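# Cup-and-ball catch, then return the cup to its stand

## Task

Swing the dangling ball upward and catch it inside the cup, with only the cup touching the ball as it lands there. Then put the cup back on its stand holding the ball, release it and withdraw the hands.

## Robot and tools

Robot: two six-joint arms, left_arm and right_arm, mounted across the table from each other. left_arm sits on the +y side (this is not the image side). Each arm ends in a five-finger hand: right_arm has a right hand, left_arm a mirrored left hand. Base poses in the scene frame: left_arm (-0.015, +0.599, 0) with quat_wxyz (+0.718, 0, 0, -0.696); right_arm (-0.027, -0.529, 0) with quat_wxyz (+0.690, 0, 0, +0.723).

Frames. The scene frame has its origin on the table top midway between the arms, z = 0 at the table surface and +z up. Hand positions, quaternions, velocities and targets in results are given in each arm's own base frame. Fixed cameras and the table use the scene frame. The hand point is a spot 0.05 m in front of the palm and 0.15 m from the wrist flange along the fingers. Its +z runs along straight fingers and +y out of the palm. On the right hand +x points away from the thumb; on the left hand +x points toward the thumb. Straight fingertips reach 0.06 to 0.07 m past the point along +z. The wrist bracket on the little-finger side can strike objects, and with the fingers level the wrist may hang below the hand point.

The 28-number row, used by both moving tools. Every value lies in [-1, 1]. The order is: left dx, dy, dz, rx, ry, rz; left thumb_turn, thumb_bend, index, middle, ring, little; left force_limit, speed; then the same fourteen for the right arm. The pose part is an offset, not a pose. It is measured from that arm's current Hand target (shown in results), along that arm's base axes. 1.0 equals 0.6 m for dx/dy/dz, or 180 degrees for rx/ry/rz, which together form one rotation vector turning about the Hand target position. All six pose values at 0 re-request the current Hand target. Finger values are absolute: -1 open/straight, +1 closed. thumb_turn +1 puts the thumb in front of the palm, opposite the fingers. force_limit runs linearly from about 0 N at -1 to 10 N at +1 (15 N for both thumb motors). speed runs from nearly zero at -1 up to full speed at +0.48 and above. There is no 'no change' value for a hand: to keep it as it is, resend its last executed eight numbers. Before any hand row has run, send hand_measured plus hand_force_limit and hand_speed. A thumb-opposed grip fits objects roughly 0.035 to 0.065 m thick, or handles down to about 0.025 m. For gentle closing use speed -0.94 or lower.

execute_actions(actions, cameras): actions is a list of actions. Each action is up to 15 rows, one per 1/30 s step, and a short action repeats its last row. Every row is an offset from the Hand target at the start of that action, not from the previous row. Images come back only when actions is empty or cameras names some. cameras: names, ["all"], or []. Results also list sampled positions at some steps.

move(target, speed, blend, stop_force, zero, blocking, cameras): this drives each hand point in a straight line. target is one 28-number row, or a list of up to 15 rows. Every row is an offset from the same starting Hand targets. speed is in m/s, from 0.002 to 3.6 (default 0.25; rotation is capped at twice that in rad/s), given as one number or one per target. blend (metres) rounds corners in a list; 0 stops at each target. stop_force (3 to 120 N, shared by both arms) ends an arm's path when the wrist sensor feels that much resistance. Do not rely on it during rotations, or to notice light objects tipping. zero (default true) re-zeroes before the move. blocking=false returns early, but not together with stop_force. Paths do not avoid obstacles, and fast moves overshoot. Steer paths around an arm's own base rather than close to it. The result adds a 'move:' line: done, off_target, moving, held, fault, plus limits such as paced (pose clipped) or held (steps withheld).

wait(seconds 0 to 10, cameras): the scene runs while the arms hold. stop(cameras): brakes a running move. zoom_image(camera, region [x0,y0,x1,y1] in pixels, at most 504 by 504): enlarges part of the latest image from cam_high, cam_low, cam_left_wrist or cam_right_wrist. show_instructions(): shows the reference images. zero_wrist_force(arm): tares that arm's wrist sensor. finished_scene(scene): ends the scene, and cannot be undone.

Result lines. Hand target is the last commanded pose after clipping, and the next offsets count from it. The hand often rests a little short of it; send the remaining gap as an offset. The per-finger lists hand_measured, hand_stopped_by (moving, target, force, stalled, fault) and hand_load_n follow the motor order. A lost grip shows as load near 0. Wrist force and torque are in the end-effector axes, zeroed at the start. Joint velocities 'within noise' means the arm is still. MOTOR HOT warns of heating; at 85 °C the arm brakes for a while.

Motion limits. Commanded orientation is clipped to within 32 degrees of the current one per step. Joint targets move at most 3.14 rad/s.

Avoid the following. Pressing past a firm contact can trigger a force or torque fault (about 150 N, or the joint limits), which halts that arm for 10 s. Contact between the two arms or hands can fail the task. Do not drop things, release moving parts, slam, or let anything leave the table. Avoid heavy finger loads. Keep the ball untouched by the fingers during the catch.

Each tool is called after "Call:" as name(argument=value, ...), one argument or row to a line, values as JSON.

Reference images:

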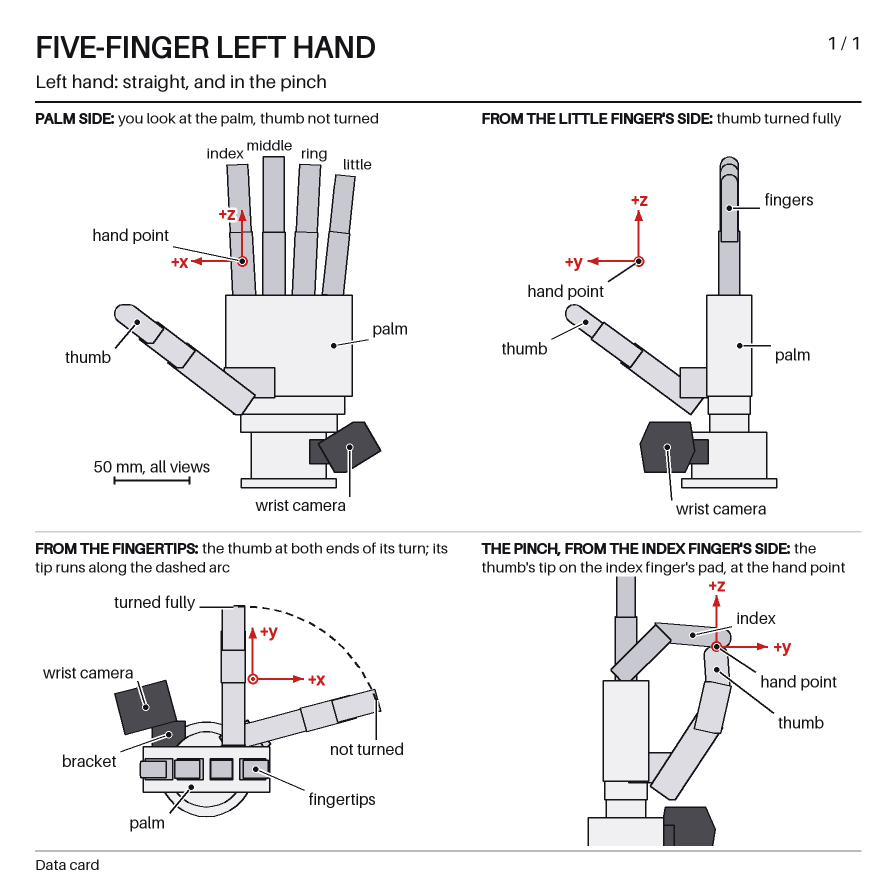

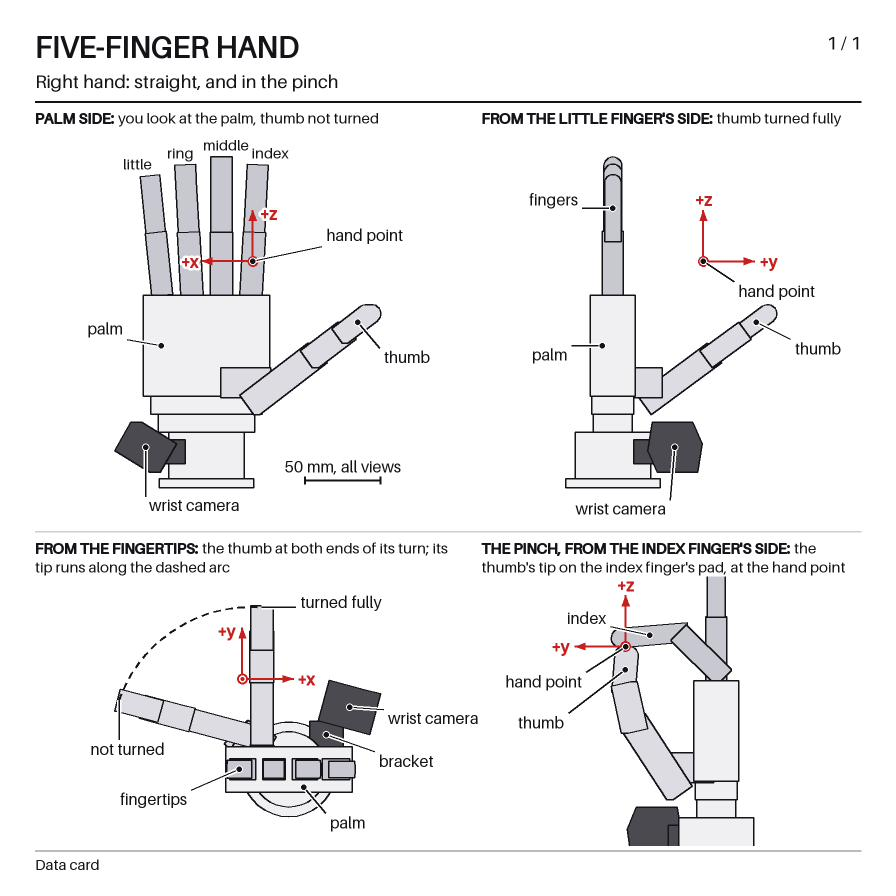

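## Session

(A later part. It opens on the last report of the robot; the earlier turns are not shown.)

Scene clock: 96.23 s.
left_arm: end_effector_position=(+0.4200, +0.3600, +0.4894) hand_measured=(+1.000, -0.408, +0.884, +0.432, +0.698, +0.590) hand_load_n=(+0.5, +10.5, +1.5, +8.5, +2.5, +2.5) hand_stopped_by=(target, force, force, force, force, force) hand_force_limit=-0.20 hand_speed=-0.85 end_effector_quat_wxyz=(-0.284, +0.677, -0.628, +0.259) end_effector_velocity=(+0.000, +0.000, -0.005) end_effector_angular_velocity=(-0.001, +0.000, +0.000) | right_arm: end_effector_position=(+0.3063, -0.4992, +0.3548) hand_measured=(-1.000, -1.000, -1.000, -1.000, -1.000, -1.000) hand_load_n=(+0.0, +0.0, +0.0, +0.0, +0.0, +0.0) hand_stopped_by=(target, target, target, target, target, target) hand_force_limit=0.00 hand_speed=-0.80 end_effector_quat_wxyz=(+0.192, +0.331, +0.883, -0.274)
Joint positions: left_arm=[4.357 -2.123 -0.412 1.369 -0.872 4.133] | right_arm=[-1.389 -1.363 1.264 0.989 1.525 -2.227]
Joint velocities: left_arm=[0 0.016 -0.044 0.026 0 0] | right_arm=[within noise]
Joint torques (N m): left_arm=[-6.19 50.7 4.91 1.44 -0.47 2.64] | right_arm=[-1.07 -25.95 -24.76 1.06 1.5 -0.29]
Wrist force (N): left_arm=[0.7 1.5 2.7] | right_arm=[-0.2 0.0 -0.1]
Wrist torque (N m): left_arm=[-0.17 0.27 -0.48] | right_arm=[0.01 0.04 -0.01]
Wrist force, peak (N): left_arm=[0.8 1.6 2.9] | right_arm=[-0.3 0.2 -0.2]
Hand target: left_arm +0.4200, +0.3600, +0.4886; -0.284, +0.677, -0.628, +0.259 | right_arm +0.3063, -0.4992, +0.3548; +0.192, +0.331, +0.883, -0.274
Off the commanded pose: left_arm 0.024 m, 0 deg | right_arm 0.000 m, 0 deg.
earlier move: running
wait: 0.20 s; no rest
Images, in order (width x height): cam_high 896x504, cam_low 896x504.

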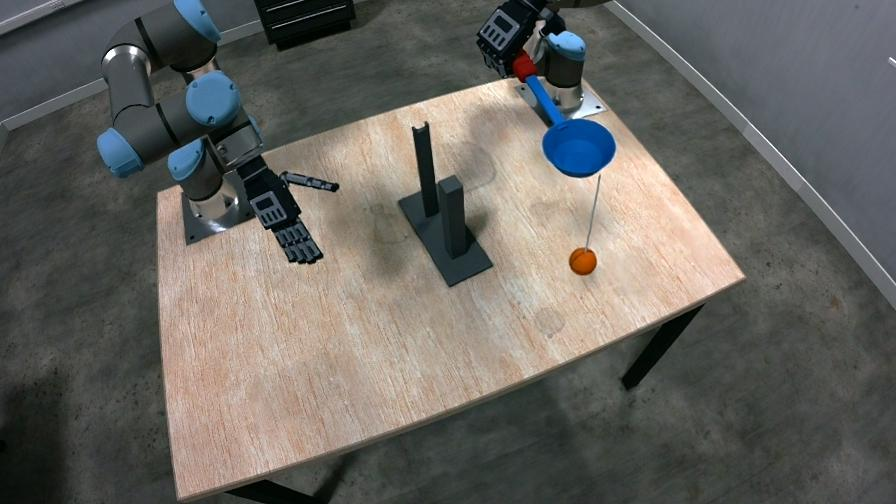

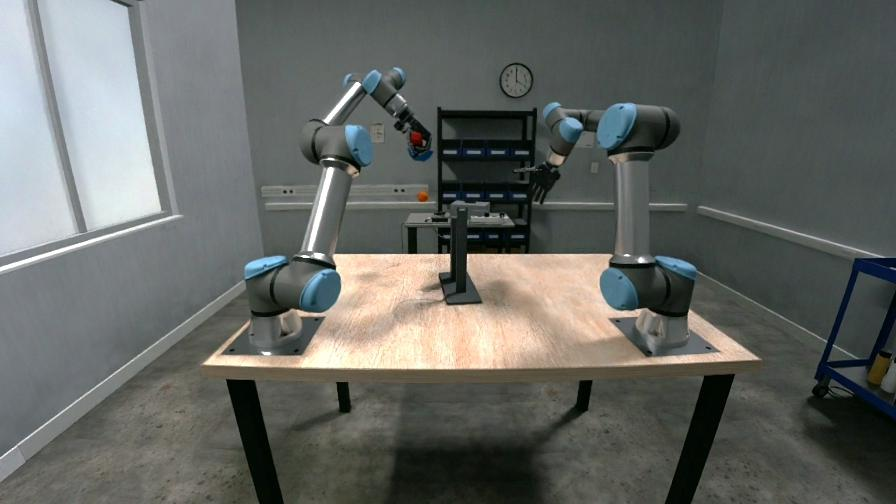

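Call:
wait(
  seconds=10,
  cameras=[],
)

Call:
wait(
  seconds=0.1,
  cameras=[],
)

Call:
execute_actions(
  actions=[
    [[0.0007,0.0230,0,0,0,0,1,0.9,0.9,0.9,0.8,0.8,-0.2,-0.85,0,0,0,0,0,0,-1,-1,-1,-1,-1,-1,0,-0.8],[0.0024,0.0766,0,0,0,0,1,0.9,0.9,0.9,0.8,0.8,-0.2,-0.85,0,0,0,0,0,0,-1,-1,-1,-1,-1,-1,0,-0.8],[0.0024,0.0766,0,0,0,0,1,0.9,0.9,0.9,0.8,0.8,-0.2,-0.85,0,0,0,0,0,0,-1,-1,-1,-1,-1,-1,0,-0.8],[0.0024,0.0766,0,0,0,0,1,0.9,0.9,0.9,0.8,0.8,-0.2,-0.85,0,0,0,0,0,0,-1,-1,-1,-1,-1,-1,0,-0.8],[0.0024,0.0766,0,0,0,0,1,0.9,0.9,0.9,0.8,0.8,-0.2,-0.85,0,0,0,0,0,0,-1,-1,-1,-1,-1,-1,0,-0.8],[-0.0215,0.0774,0,0,0,0,1,0.9,0.9,0.9,0.8,0.8,-0.2,-0.85,0,0,0,0,0,0,-1,-1,-1,-1,-1,-1,0,-0.8],[-0.0274,0.0776,0,0,0,0,1,0.9,0.9,0.9,0.8,0.8,-0.2,-0.85,0,0,0,0,0,0,-1,-1,-1,-1,-1,-1,0,-0.8]],
  ],
  cameras=["cam_high", "cam_low"],
)

Call:
wait(
  seconds=0.2,
  cameras=["cam_high", "cam_low"],
)

Call:
wait(
  seconds=0.2,
  cameras=["cam_high", "cam_low"],
)

Call:
wait(
  seconds=0.2,
  cameras=["cam_high", "cam_low"],
)

Scene clock: 101.17 s.
left_arm: end_effector_position=(+0.4200, +0.3600, +0.4652) hand_measured=(+1.000, -0.408, +0.884, +0.432, +0.698, +0.590) hand_load_n=(+1.0, +10.5, +1.5, +9.0, +3.0, +2.5) hand_stopped_by=(target, force, force, force, force, force) hand_force_limit=-0.20 hand_speed=-0.85 end_effector_quat_wxyz=(-0.284, +0.677, -0.628, +0.259) end_effector_velocity=(+0.000, +0.000, -0.002) end_effector_angular_velocity=(+0.001, +0.001, +0.001) | right_arm: end_effector_position=(+0.3063, -0.4992, +0.3548) hand_measured=(-1.000, -1.000, -1.000, -1.000, -1.000, -1.000) hand_load_n=(+0.0, +0.0, +0.0, +0.0, +0.0, +0.0) hand_stopped_by=(target, target, target, target, target, target) hand_force_limit=0.00 hand_speed=-0.80 end_effector_quat_wxyz=(+0.192, +0.331, +0.883, -0.274)
Joint positions: left_arm=[4.357 -2.061 -0.587 1.481 -0.872 4.133] | right_arm=[-1.389 -1.363 1.264 0.989 1.525 -2.227]
Joint velocities: left_arm=[0 0.003 -0.008 0.006 -0.002 0] | right_arm=[within noise]
Joint torques (N m): left_arm=[5.03 51.51 7.03 1.36 2.27 -0.86] | right_arm=[-0.76 -25.59 -24.85 1.1 1.64 -0.42]
Wrist force (N): left_arm=[0.6 1.2 3.0] | right_arm=[-0.3 0.2 -0.2]
Wrist torque (N m): left_arm=[-0.26 0.31 -0.45] | right_arm=[0.03 0.05 -0.01]
Wrist force, peak (N): left_arm=[1.0 1.7 3.3] | right_arm=[-0.4 0.3 -0.3]
Hand target: left_arm +0.4200, +0.3600, +0.4651; -0.284, +0.677, -0.628, +0.259 | right_arm +0.3063, -0.4992, +0.3548; +0.192, +0.331, +0.883, -0.274
Off the commanded pose: left_arm 0.000 m, 0 deg | right_arm 0.000 m, 0 deg.
earlier move: done
wait: 2.53 of 10 s (the move ended)
No camera images: "cameras" was empty.

Scene clock: 101.27 s.
left_arm: end_effector_position=(+0.4200, +0.3600, +0.4651) hand_measured=(+1.000, -0.408, +0.884, +0.432, +0.698, +0.590) hand_load_n=(+1.0, +10.5, +1.5, +8.5, +3.0, +3.0) hand_stopped_by=(target, force, force, force, force, force) hand_force_limit=-0.20 hand_speed=-0.85 end_effector_quat_wxyz=(-0.284, +0.677, -0.628, +0.259) | right_arm: end_effector_position=(+0.3063, -0.4992, +0.3548) hand_measured=(-1.000, -1.000, -1.000, -1.000, -1.000, -1.000) hand_load_n=(-0.5, +0.0, +0.0, +0.0, +0.0, +0.0) hand_stopped_by=(target, target, target, target, target, target) hand_force_limit=0.00 hand_speed=-0.80 end_effector_quat_wxyz=(+0.192, +0.331, +0.883, -0.274)
Joint positions: left_arm=[4.357 -2.061 -0.587 1.482 -0.872 4.133] | right_arm=[-1.389 -1.363 1.264 0.989 1.525 -2.227]
Joint torques (N m): left_arm=[4.97 50.07 6.87 1.23 2.33 -0.82] | right_arm=[-0.86 -25.93 -24.24 1.24 1.53 -0.58]
Wrist force (N): left_arm=[0.8 1.1 3.0] | right_arm=[-0.2 0.1 -0.3]
Wrist torque (N m): left_arm=[-0.28 0.29 -0.44] | right_arm=[0.03 0.03 -0.01]
Wrist force, peak (N): left_arm=[0.9 1.4 3.0] | right_arm=[-0.2 0.3 -0.1]
Hand target: left_arm +0.4200, +0.3600, +0.4651; -0.284, +0.677, -0.628, +0.259 | right_arm +0.3063, -0.4992, +0.3548; +0.192, +0.331, +0.883, -0.274
Off the commanded pose: left_arm 0.000 m, 0 deg | right_arm 0.000 m, 0 deg.
wait: 0.10 s; no rest
No camera images: "cameras" was empty.

Scene clock: 102.20 s.
left_arm: end_effector_position=(+0.4036, +0.4065, +0.4650) hand_measured=(+1.000, -0.408, +0.884, +0.432, +0.698, +0.588) hand_load_n=(+1.0, +10.5, +1.5, +8.5, +2.5, +2.5) hand_stopped_by=(target, force, force, force, force, force) hand_force_limit=-0.20 hand_speed=-0.85 end_effector_quat_wxyz=(-0.285, +0.677, -0.627, +0.259) | right_arm: end_effector_position=(+0.3063, -0.4992, +0.3548) hand_measured=(-1.000, -1.000, -1.000, -1.000, -1.000, -1.000) hand_load_n=(-0.5, +0.0, +0.0, +0.0, +0.0, +0.0) hand_stopped_by=(target, target, target, target, target, target) hand_force_limit=0.00 hand_speed=-0.80 end_effector_quat_wxyz=(+0.192, +0.331, +0.883, -0.274)
Joint positions: left_arm=[4.422 -2.186 -0.393 1.362 -0.848 4.212] | right_arm=[-1.389 -1.363 1.264 0.989 1.525 -2.227]
Joint torques (N m): left_arm=[8.14 28.23 28.67 -4.09 -0.49 2.83] | right_arm=[-1.07 -25.64 -25.29 1.21 1.59 -0.48]
Wrist force (N): left_arm=[0.8 1.5 3.0] | right_arm=[-0.3 0.1 -0.1]
Wrist torque (N m): left_arm=[-0.23 0.19 -0.46] | right_arm=[0.02 0.05 -0.02]
Wrist force, peak (N): left_arm=[4.9 0.8 2.7] | right_arm=[-0.4 0.2 0.0]
Hand target: left_arm +0.4035, +0.4066, +0.4651; -0.284, +0.677, -0.628, +0.259 | right_arm +0.3063, -0.4992, +0.3548; +0.192, +0.331, +0.883, -0.274
Off the commanded pose: left_arm 0.000 m, 0 deg | right_arm 0.000 m, 0 deg.
Step readings (end_effector_position of left_arm | right_arm):
0: (+0.4200, +0.3600, +0.4651) | (+0.3063, -0.4992, +0.3548)
1: (+0.4200, +0.3600, +0.4651) | (+0.3063, -0.4992, +0.3548)
2: (+0.4199, +0.3606, +0.4649) | (+0.3063, -0.4992, +0.3548)
4: (+0.4191, +0.3702, +0.4638) | (+0.3063, -0.4992, +0.3548)
8: (+0.4154, +0.3938, +0.4630) | (+0.3063, -0.4992, +0.3548)
15: (+0.4048, +0.4049, +0.4647) | (+0.3063, -0.4992, +0.3548)
Images, in order (width x height): cam_high 896x504, cam_low 896x504.

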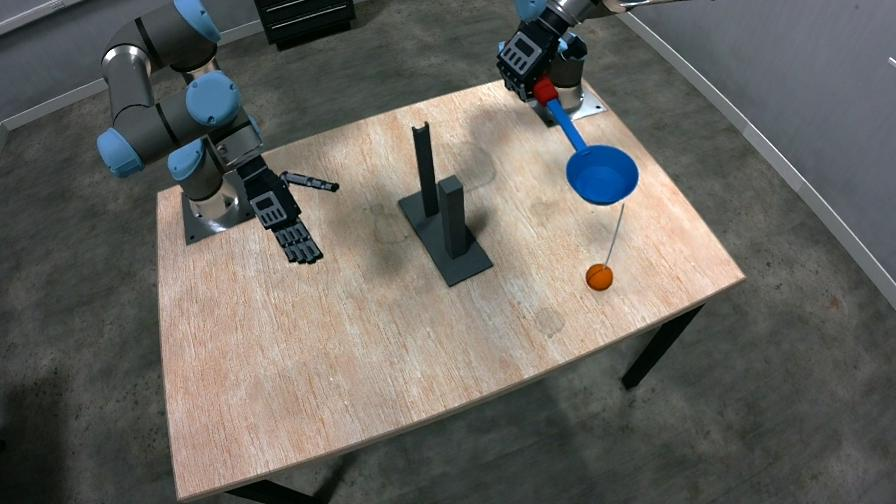

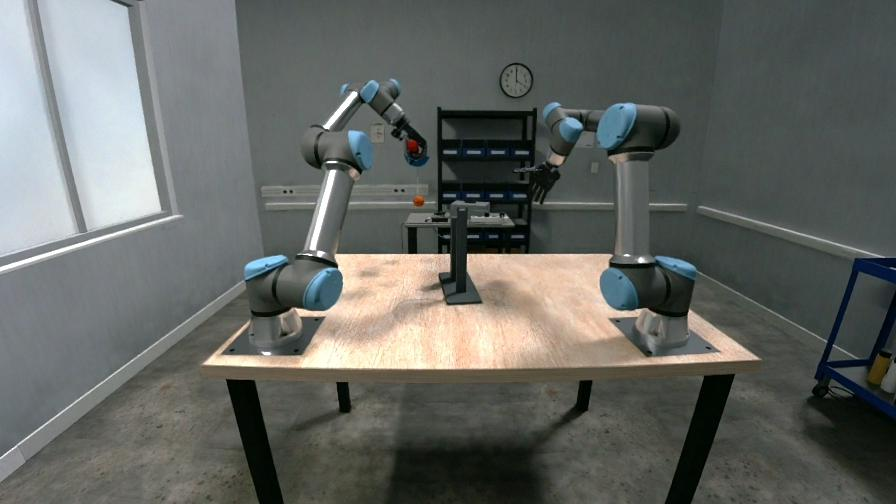

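Scene clock: 102.40 s.
left_arm: end_effector_position=(+0.4035, +0.4065, +0.4650) hand_measured=(+1.000, -0.408, +0.884, +0.432, +0.698, +0.588) hand_load_n=(+1.0, +10.5, +1.5, +9.0, +3.0, +3.5) hand_stopped_by=(target, force, force, force, force, force) hand_force_limit=-0.20 hand_speed=-0.85 end_effector_quat_wxyz=(-0.284, +0.677, -0.627, +0.259) | right_arm: end_effector_position=(+0.3063, -0.4992, +0.3548) hand_measured=(-1.000, -1.000, -1.000, -1.000, -1.000, -1.000) hand_load_n=(+0.0, +0.0, +0.0, +0.0, +0.0, +0.0) hand_stopped_by=(target, target, target, target, target, target) hand_force_limit=0.00 hand_speed=-0.80 end_effector_quat_wxyz=(+0.192, +0.331, +0.883, -0.274)
Joint positions: left_arm=[4.422 -2.186 -0.393 1.362 -0.848 4.212] | right_arm=[-1.389 -1.363 1.264 0.989 1.525 -2.227]
Joint torques (N m): left_arm=[8.86 28.55 27.62 -4.09 -0.64 2.92] | right_arm=[-0.65 -25.66 -25.26 1.07 1.64 -0.6]
Wrist force (N): left_arm=[0.9 1.6 3.5] | right_arm=[-0.3 0.2 -0.2]
Wrist torque (N m): left_arm=[-0.20 0.35 -0.45] | right_arm=[0.03 0.06 -0.02]
Wrist force, peak (N): left_arm=[1.1 1.4 3.6] | right_arm=[-0.4 0.0 -0.3]
Hand target: left_arm +0.4035, +0.4066, +0.4651; -0.284, +0.677, -0.628, +0.259 | right_arm +0.3063, -0.4992, +0.3548; +0.192, +0.331, +0.883, -0.274
Off the commanded pose: left_arm 0.000 m, 0 deg | right_arm 0.000 m, 0 deg.
wait: 0.20 s; at rest by 0.17 s
Images, in order (width x height): cam_high 896x504, cam_low 896x504.

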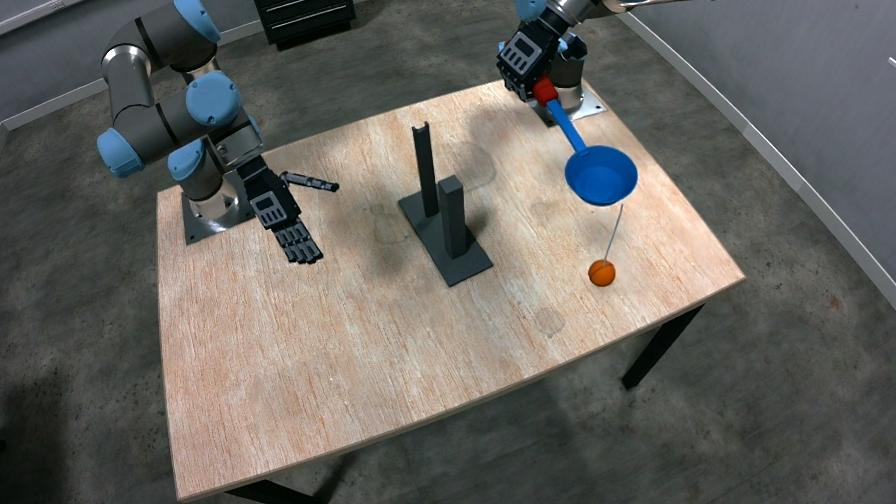

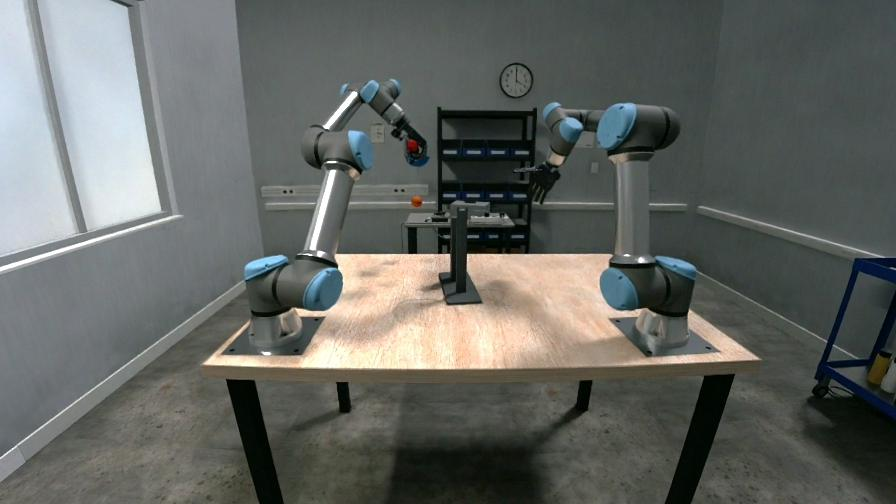

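Scene clock: 102.60 s.
left_arm: end_effector_position=(+0.4035, +0.4065, +0.4650) hand_measured=(+1.000, -0.408, +0.884, +0.432, +0.698, +0.588) hand_load_n=(+1.0, +10.5, +1.5, +9.0, +2.5, +2.5) hand_stopped_by=(target, force, force, force, force, force) hand_force_limit=-0.20 hand_speed=-0.85 end_effector_quat_wxyz=(-0.284, +0.677, -0.627, +0.259) | right_arm: end_effector_position=(+0.3063, -0.4992, +0.3548) hand_measured=(-1.000, -1.000, -1.000, -1.000, -1.000, -1.000) hand_load_n=(+0.0, +0.0, +0.0, +0.0, +0.0, +0.0) hand_stopped_by=(target, target, target, target, target, target) hand_force_limit=0.00 hand_speed=-0.80 end_effector_quat_wxyz=(+0.192, +0.331, +0.883, -0.274)
Joint positions: left_arm=[4.422 -2.186 -0.393 1.362 -0.848 4.212] | right_arm=[-1.389 -1.363 1.264 0.989 1.525 -2.227]
Joint torques (N m): left_arm=[8.4 28.19 28.32 -4.07 -0.56 2.84] | right_arm=[-1.15 -25.37 -24.57 1.17 1.53 -0.47]
Wrist force (N): left_arm=[1.1 2.0 3.1] | right_arm=[-0.3 0.1 -0.1]
Wrist torque (N m): left_arm=[-0.18 0.18 -0.50] | right_arm=[0.02 0.05 -0.02]
Wrist force, peak (N): left_arm=[1.1 2.0 3.1] | right_arm=[-0.4 0.0 -0.1]
Hand target: left_arm +0.4035, +0.4066, +0.4651; -0.284, +0.677, -0.628, +0.259 | right_arm +0.3063, -0.4992, +0.3548; +0.192, +0.331, +0.883, -0.274
Off the commanded pose: left_arm 0.000 m, 0 deg | right_arm 0.000 m, 0 deg.
wait: 0.20 s; at rest by 0.17 s
Images, in order (width x height): cam_high 896x504, cam_low 896x504.

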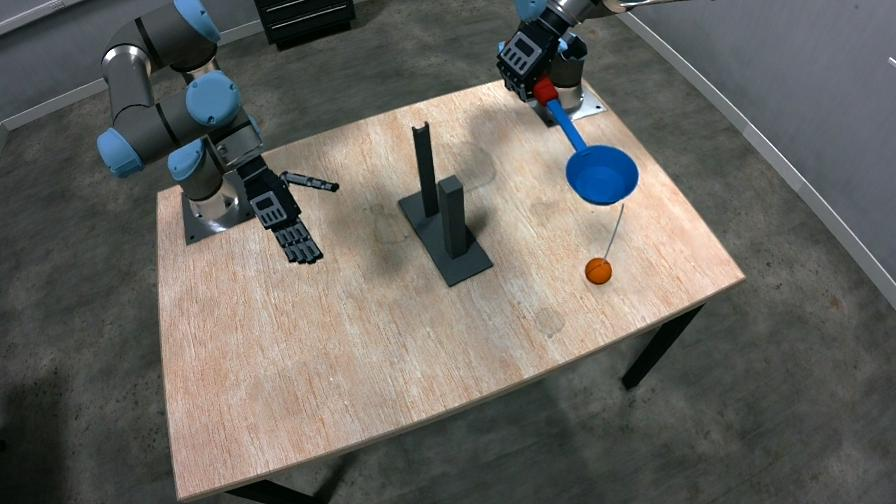

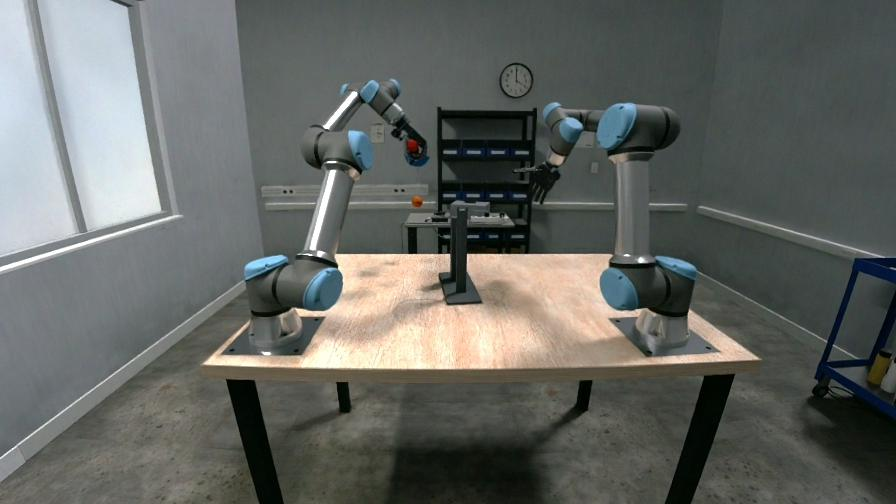

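Scene clock: 102.80 s.
left_arm: end_effector_position=(+0.4035, +0.4065, +0.4650) hand_measured=(+1.000, -0.408, +0.884, +0.432, +0.698, +0.588) hand_load_n=(+0.5, +10.5, +1.5, +8.5, +2.5, +3.0) hand_stopped_by=(target, force, force, force, force, force) hand_force_limit=-0.20 hand_speed=-0.85 end_effector_quat_wxyz=(-0.284, +0.677, -0.627, +0.259) | right_arm: end_effector_position=(+0.3063, -0.4992, +0.3548) hand_measured=(-1.000, -1.000, -1.000, -1.000, -1.000, -1.000) hand_load_n=(+0.0, +0.0, +0.0, +0.0, +0.0, +0.0) hand_stopped_by=(target, target, target, target, target, target) hand_force_limit=0.00 hand_speed=-0.80 end_effector_quat_wxyz=(+0.192, +0.331, +0.883, -0.274)
Joint positions: left_arm=[4.422 -2.186 -0.393 1.362 -0.848 4.212] | right_arm=[-1.389 -1.363 1.264 0.989 1.525 -2.227]
Joint torques (N m): left_arm=[8.47 28.05 28.25 -4.07 -0.49 2.82] | right_arm=[-1.38 -25.85 -24.69 1.17 1.43 -0.56]
Wrist force (N): left_arm=[0.8 1.4 3.2] | right_arm=[-0.3 0.2 0.0]
Wrist torque (N m): left_arm=[-0.21 0.32 -0.43] | right_arm=[0.03 0.04 -0.01]
Wrist force, peak (N): left_arm=[0.9 1.7 3.2] | right_arm=[-0.3 0.2 0.0]
Hand target: left_arm +0.4035, +0.4066, +0.4651; -0.284, +0.677, -0.628, +0.259 | right_arm +0.3063, -0.4992, +0.3548; +0.192, +0.331, +0.883, -0.274
Off the commanded pose: left_arm 0.000 m, 0 deg | right_arm 0.000 m, 0 deg.
wait: 0.20 s; at rest by 0.17 s
Images, in order (width x height): cam_high 896x504, cam_low 896x504.

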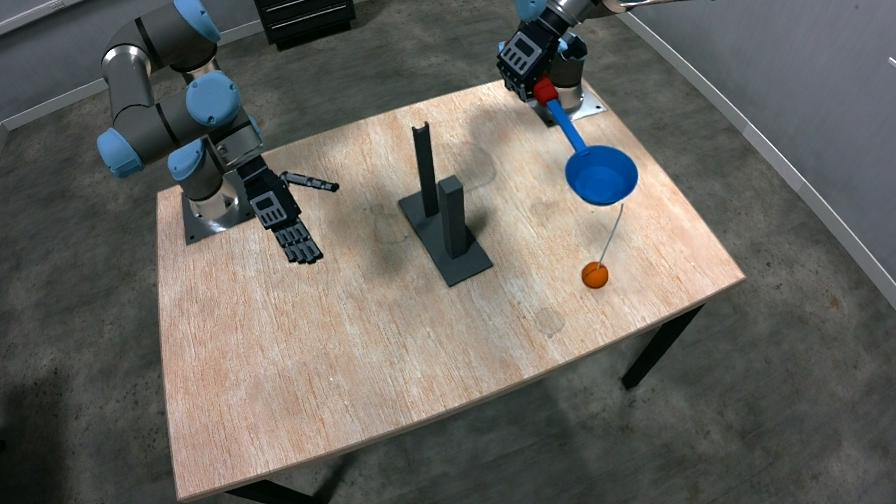

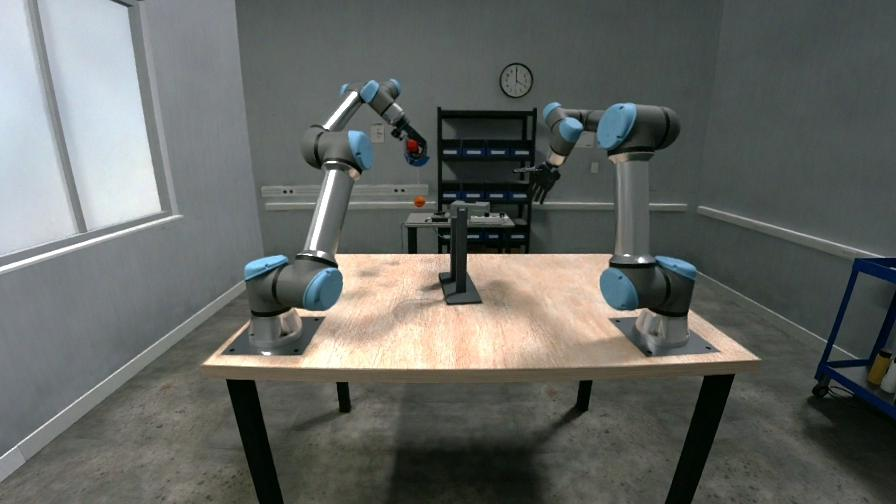

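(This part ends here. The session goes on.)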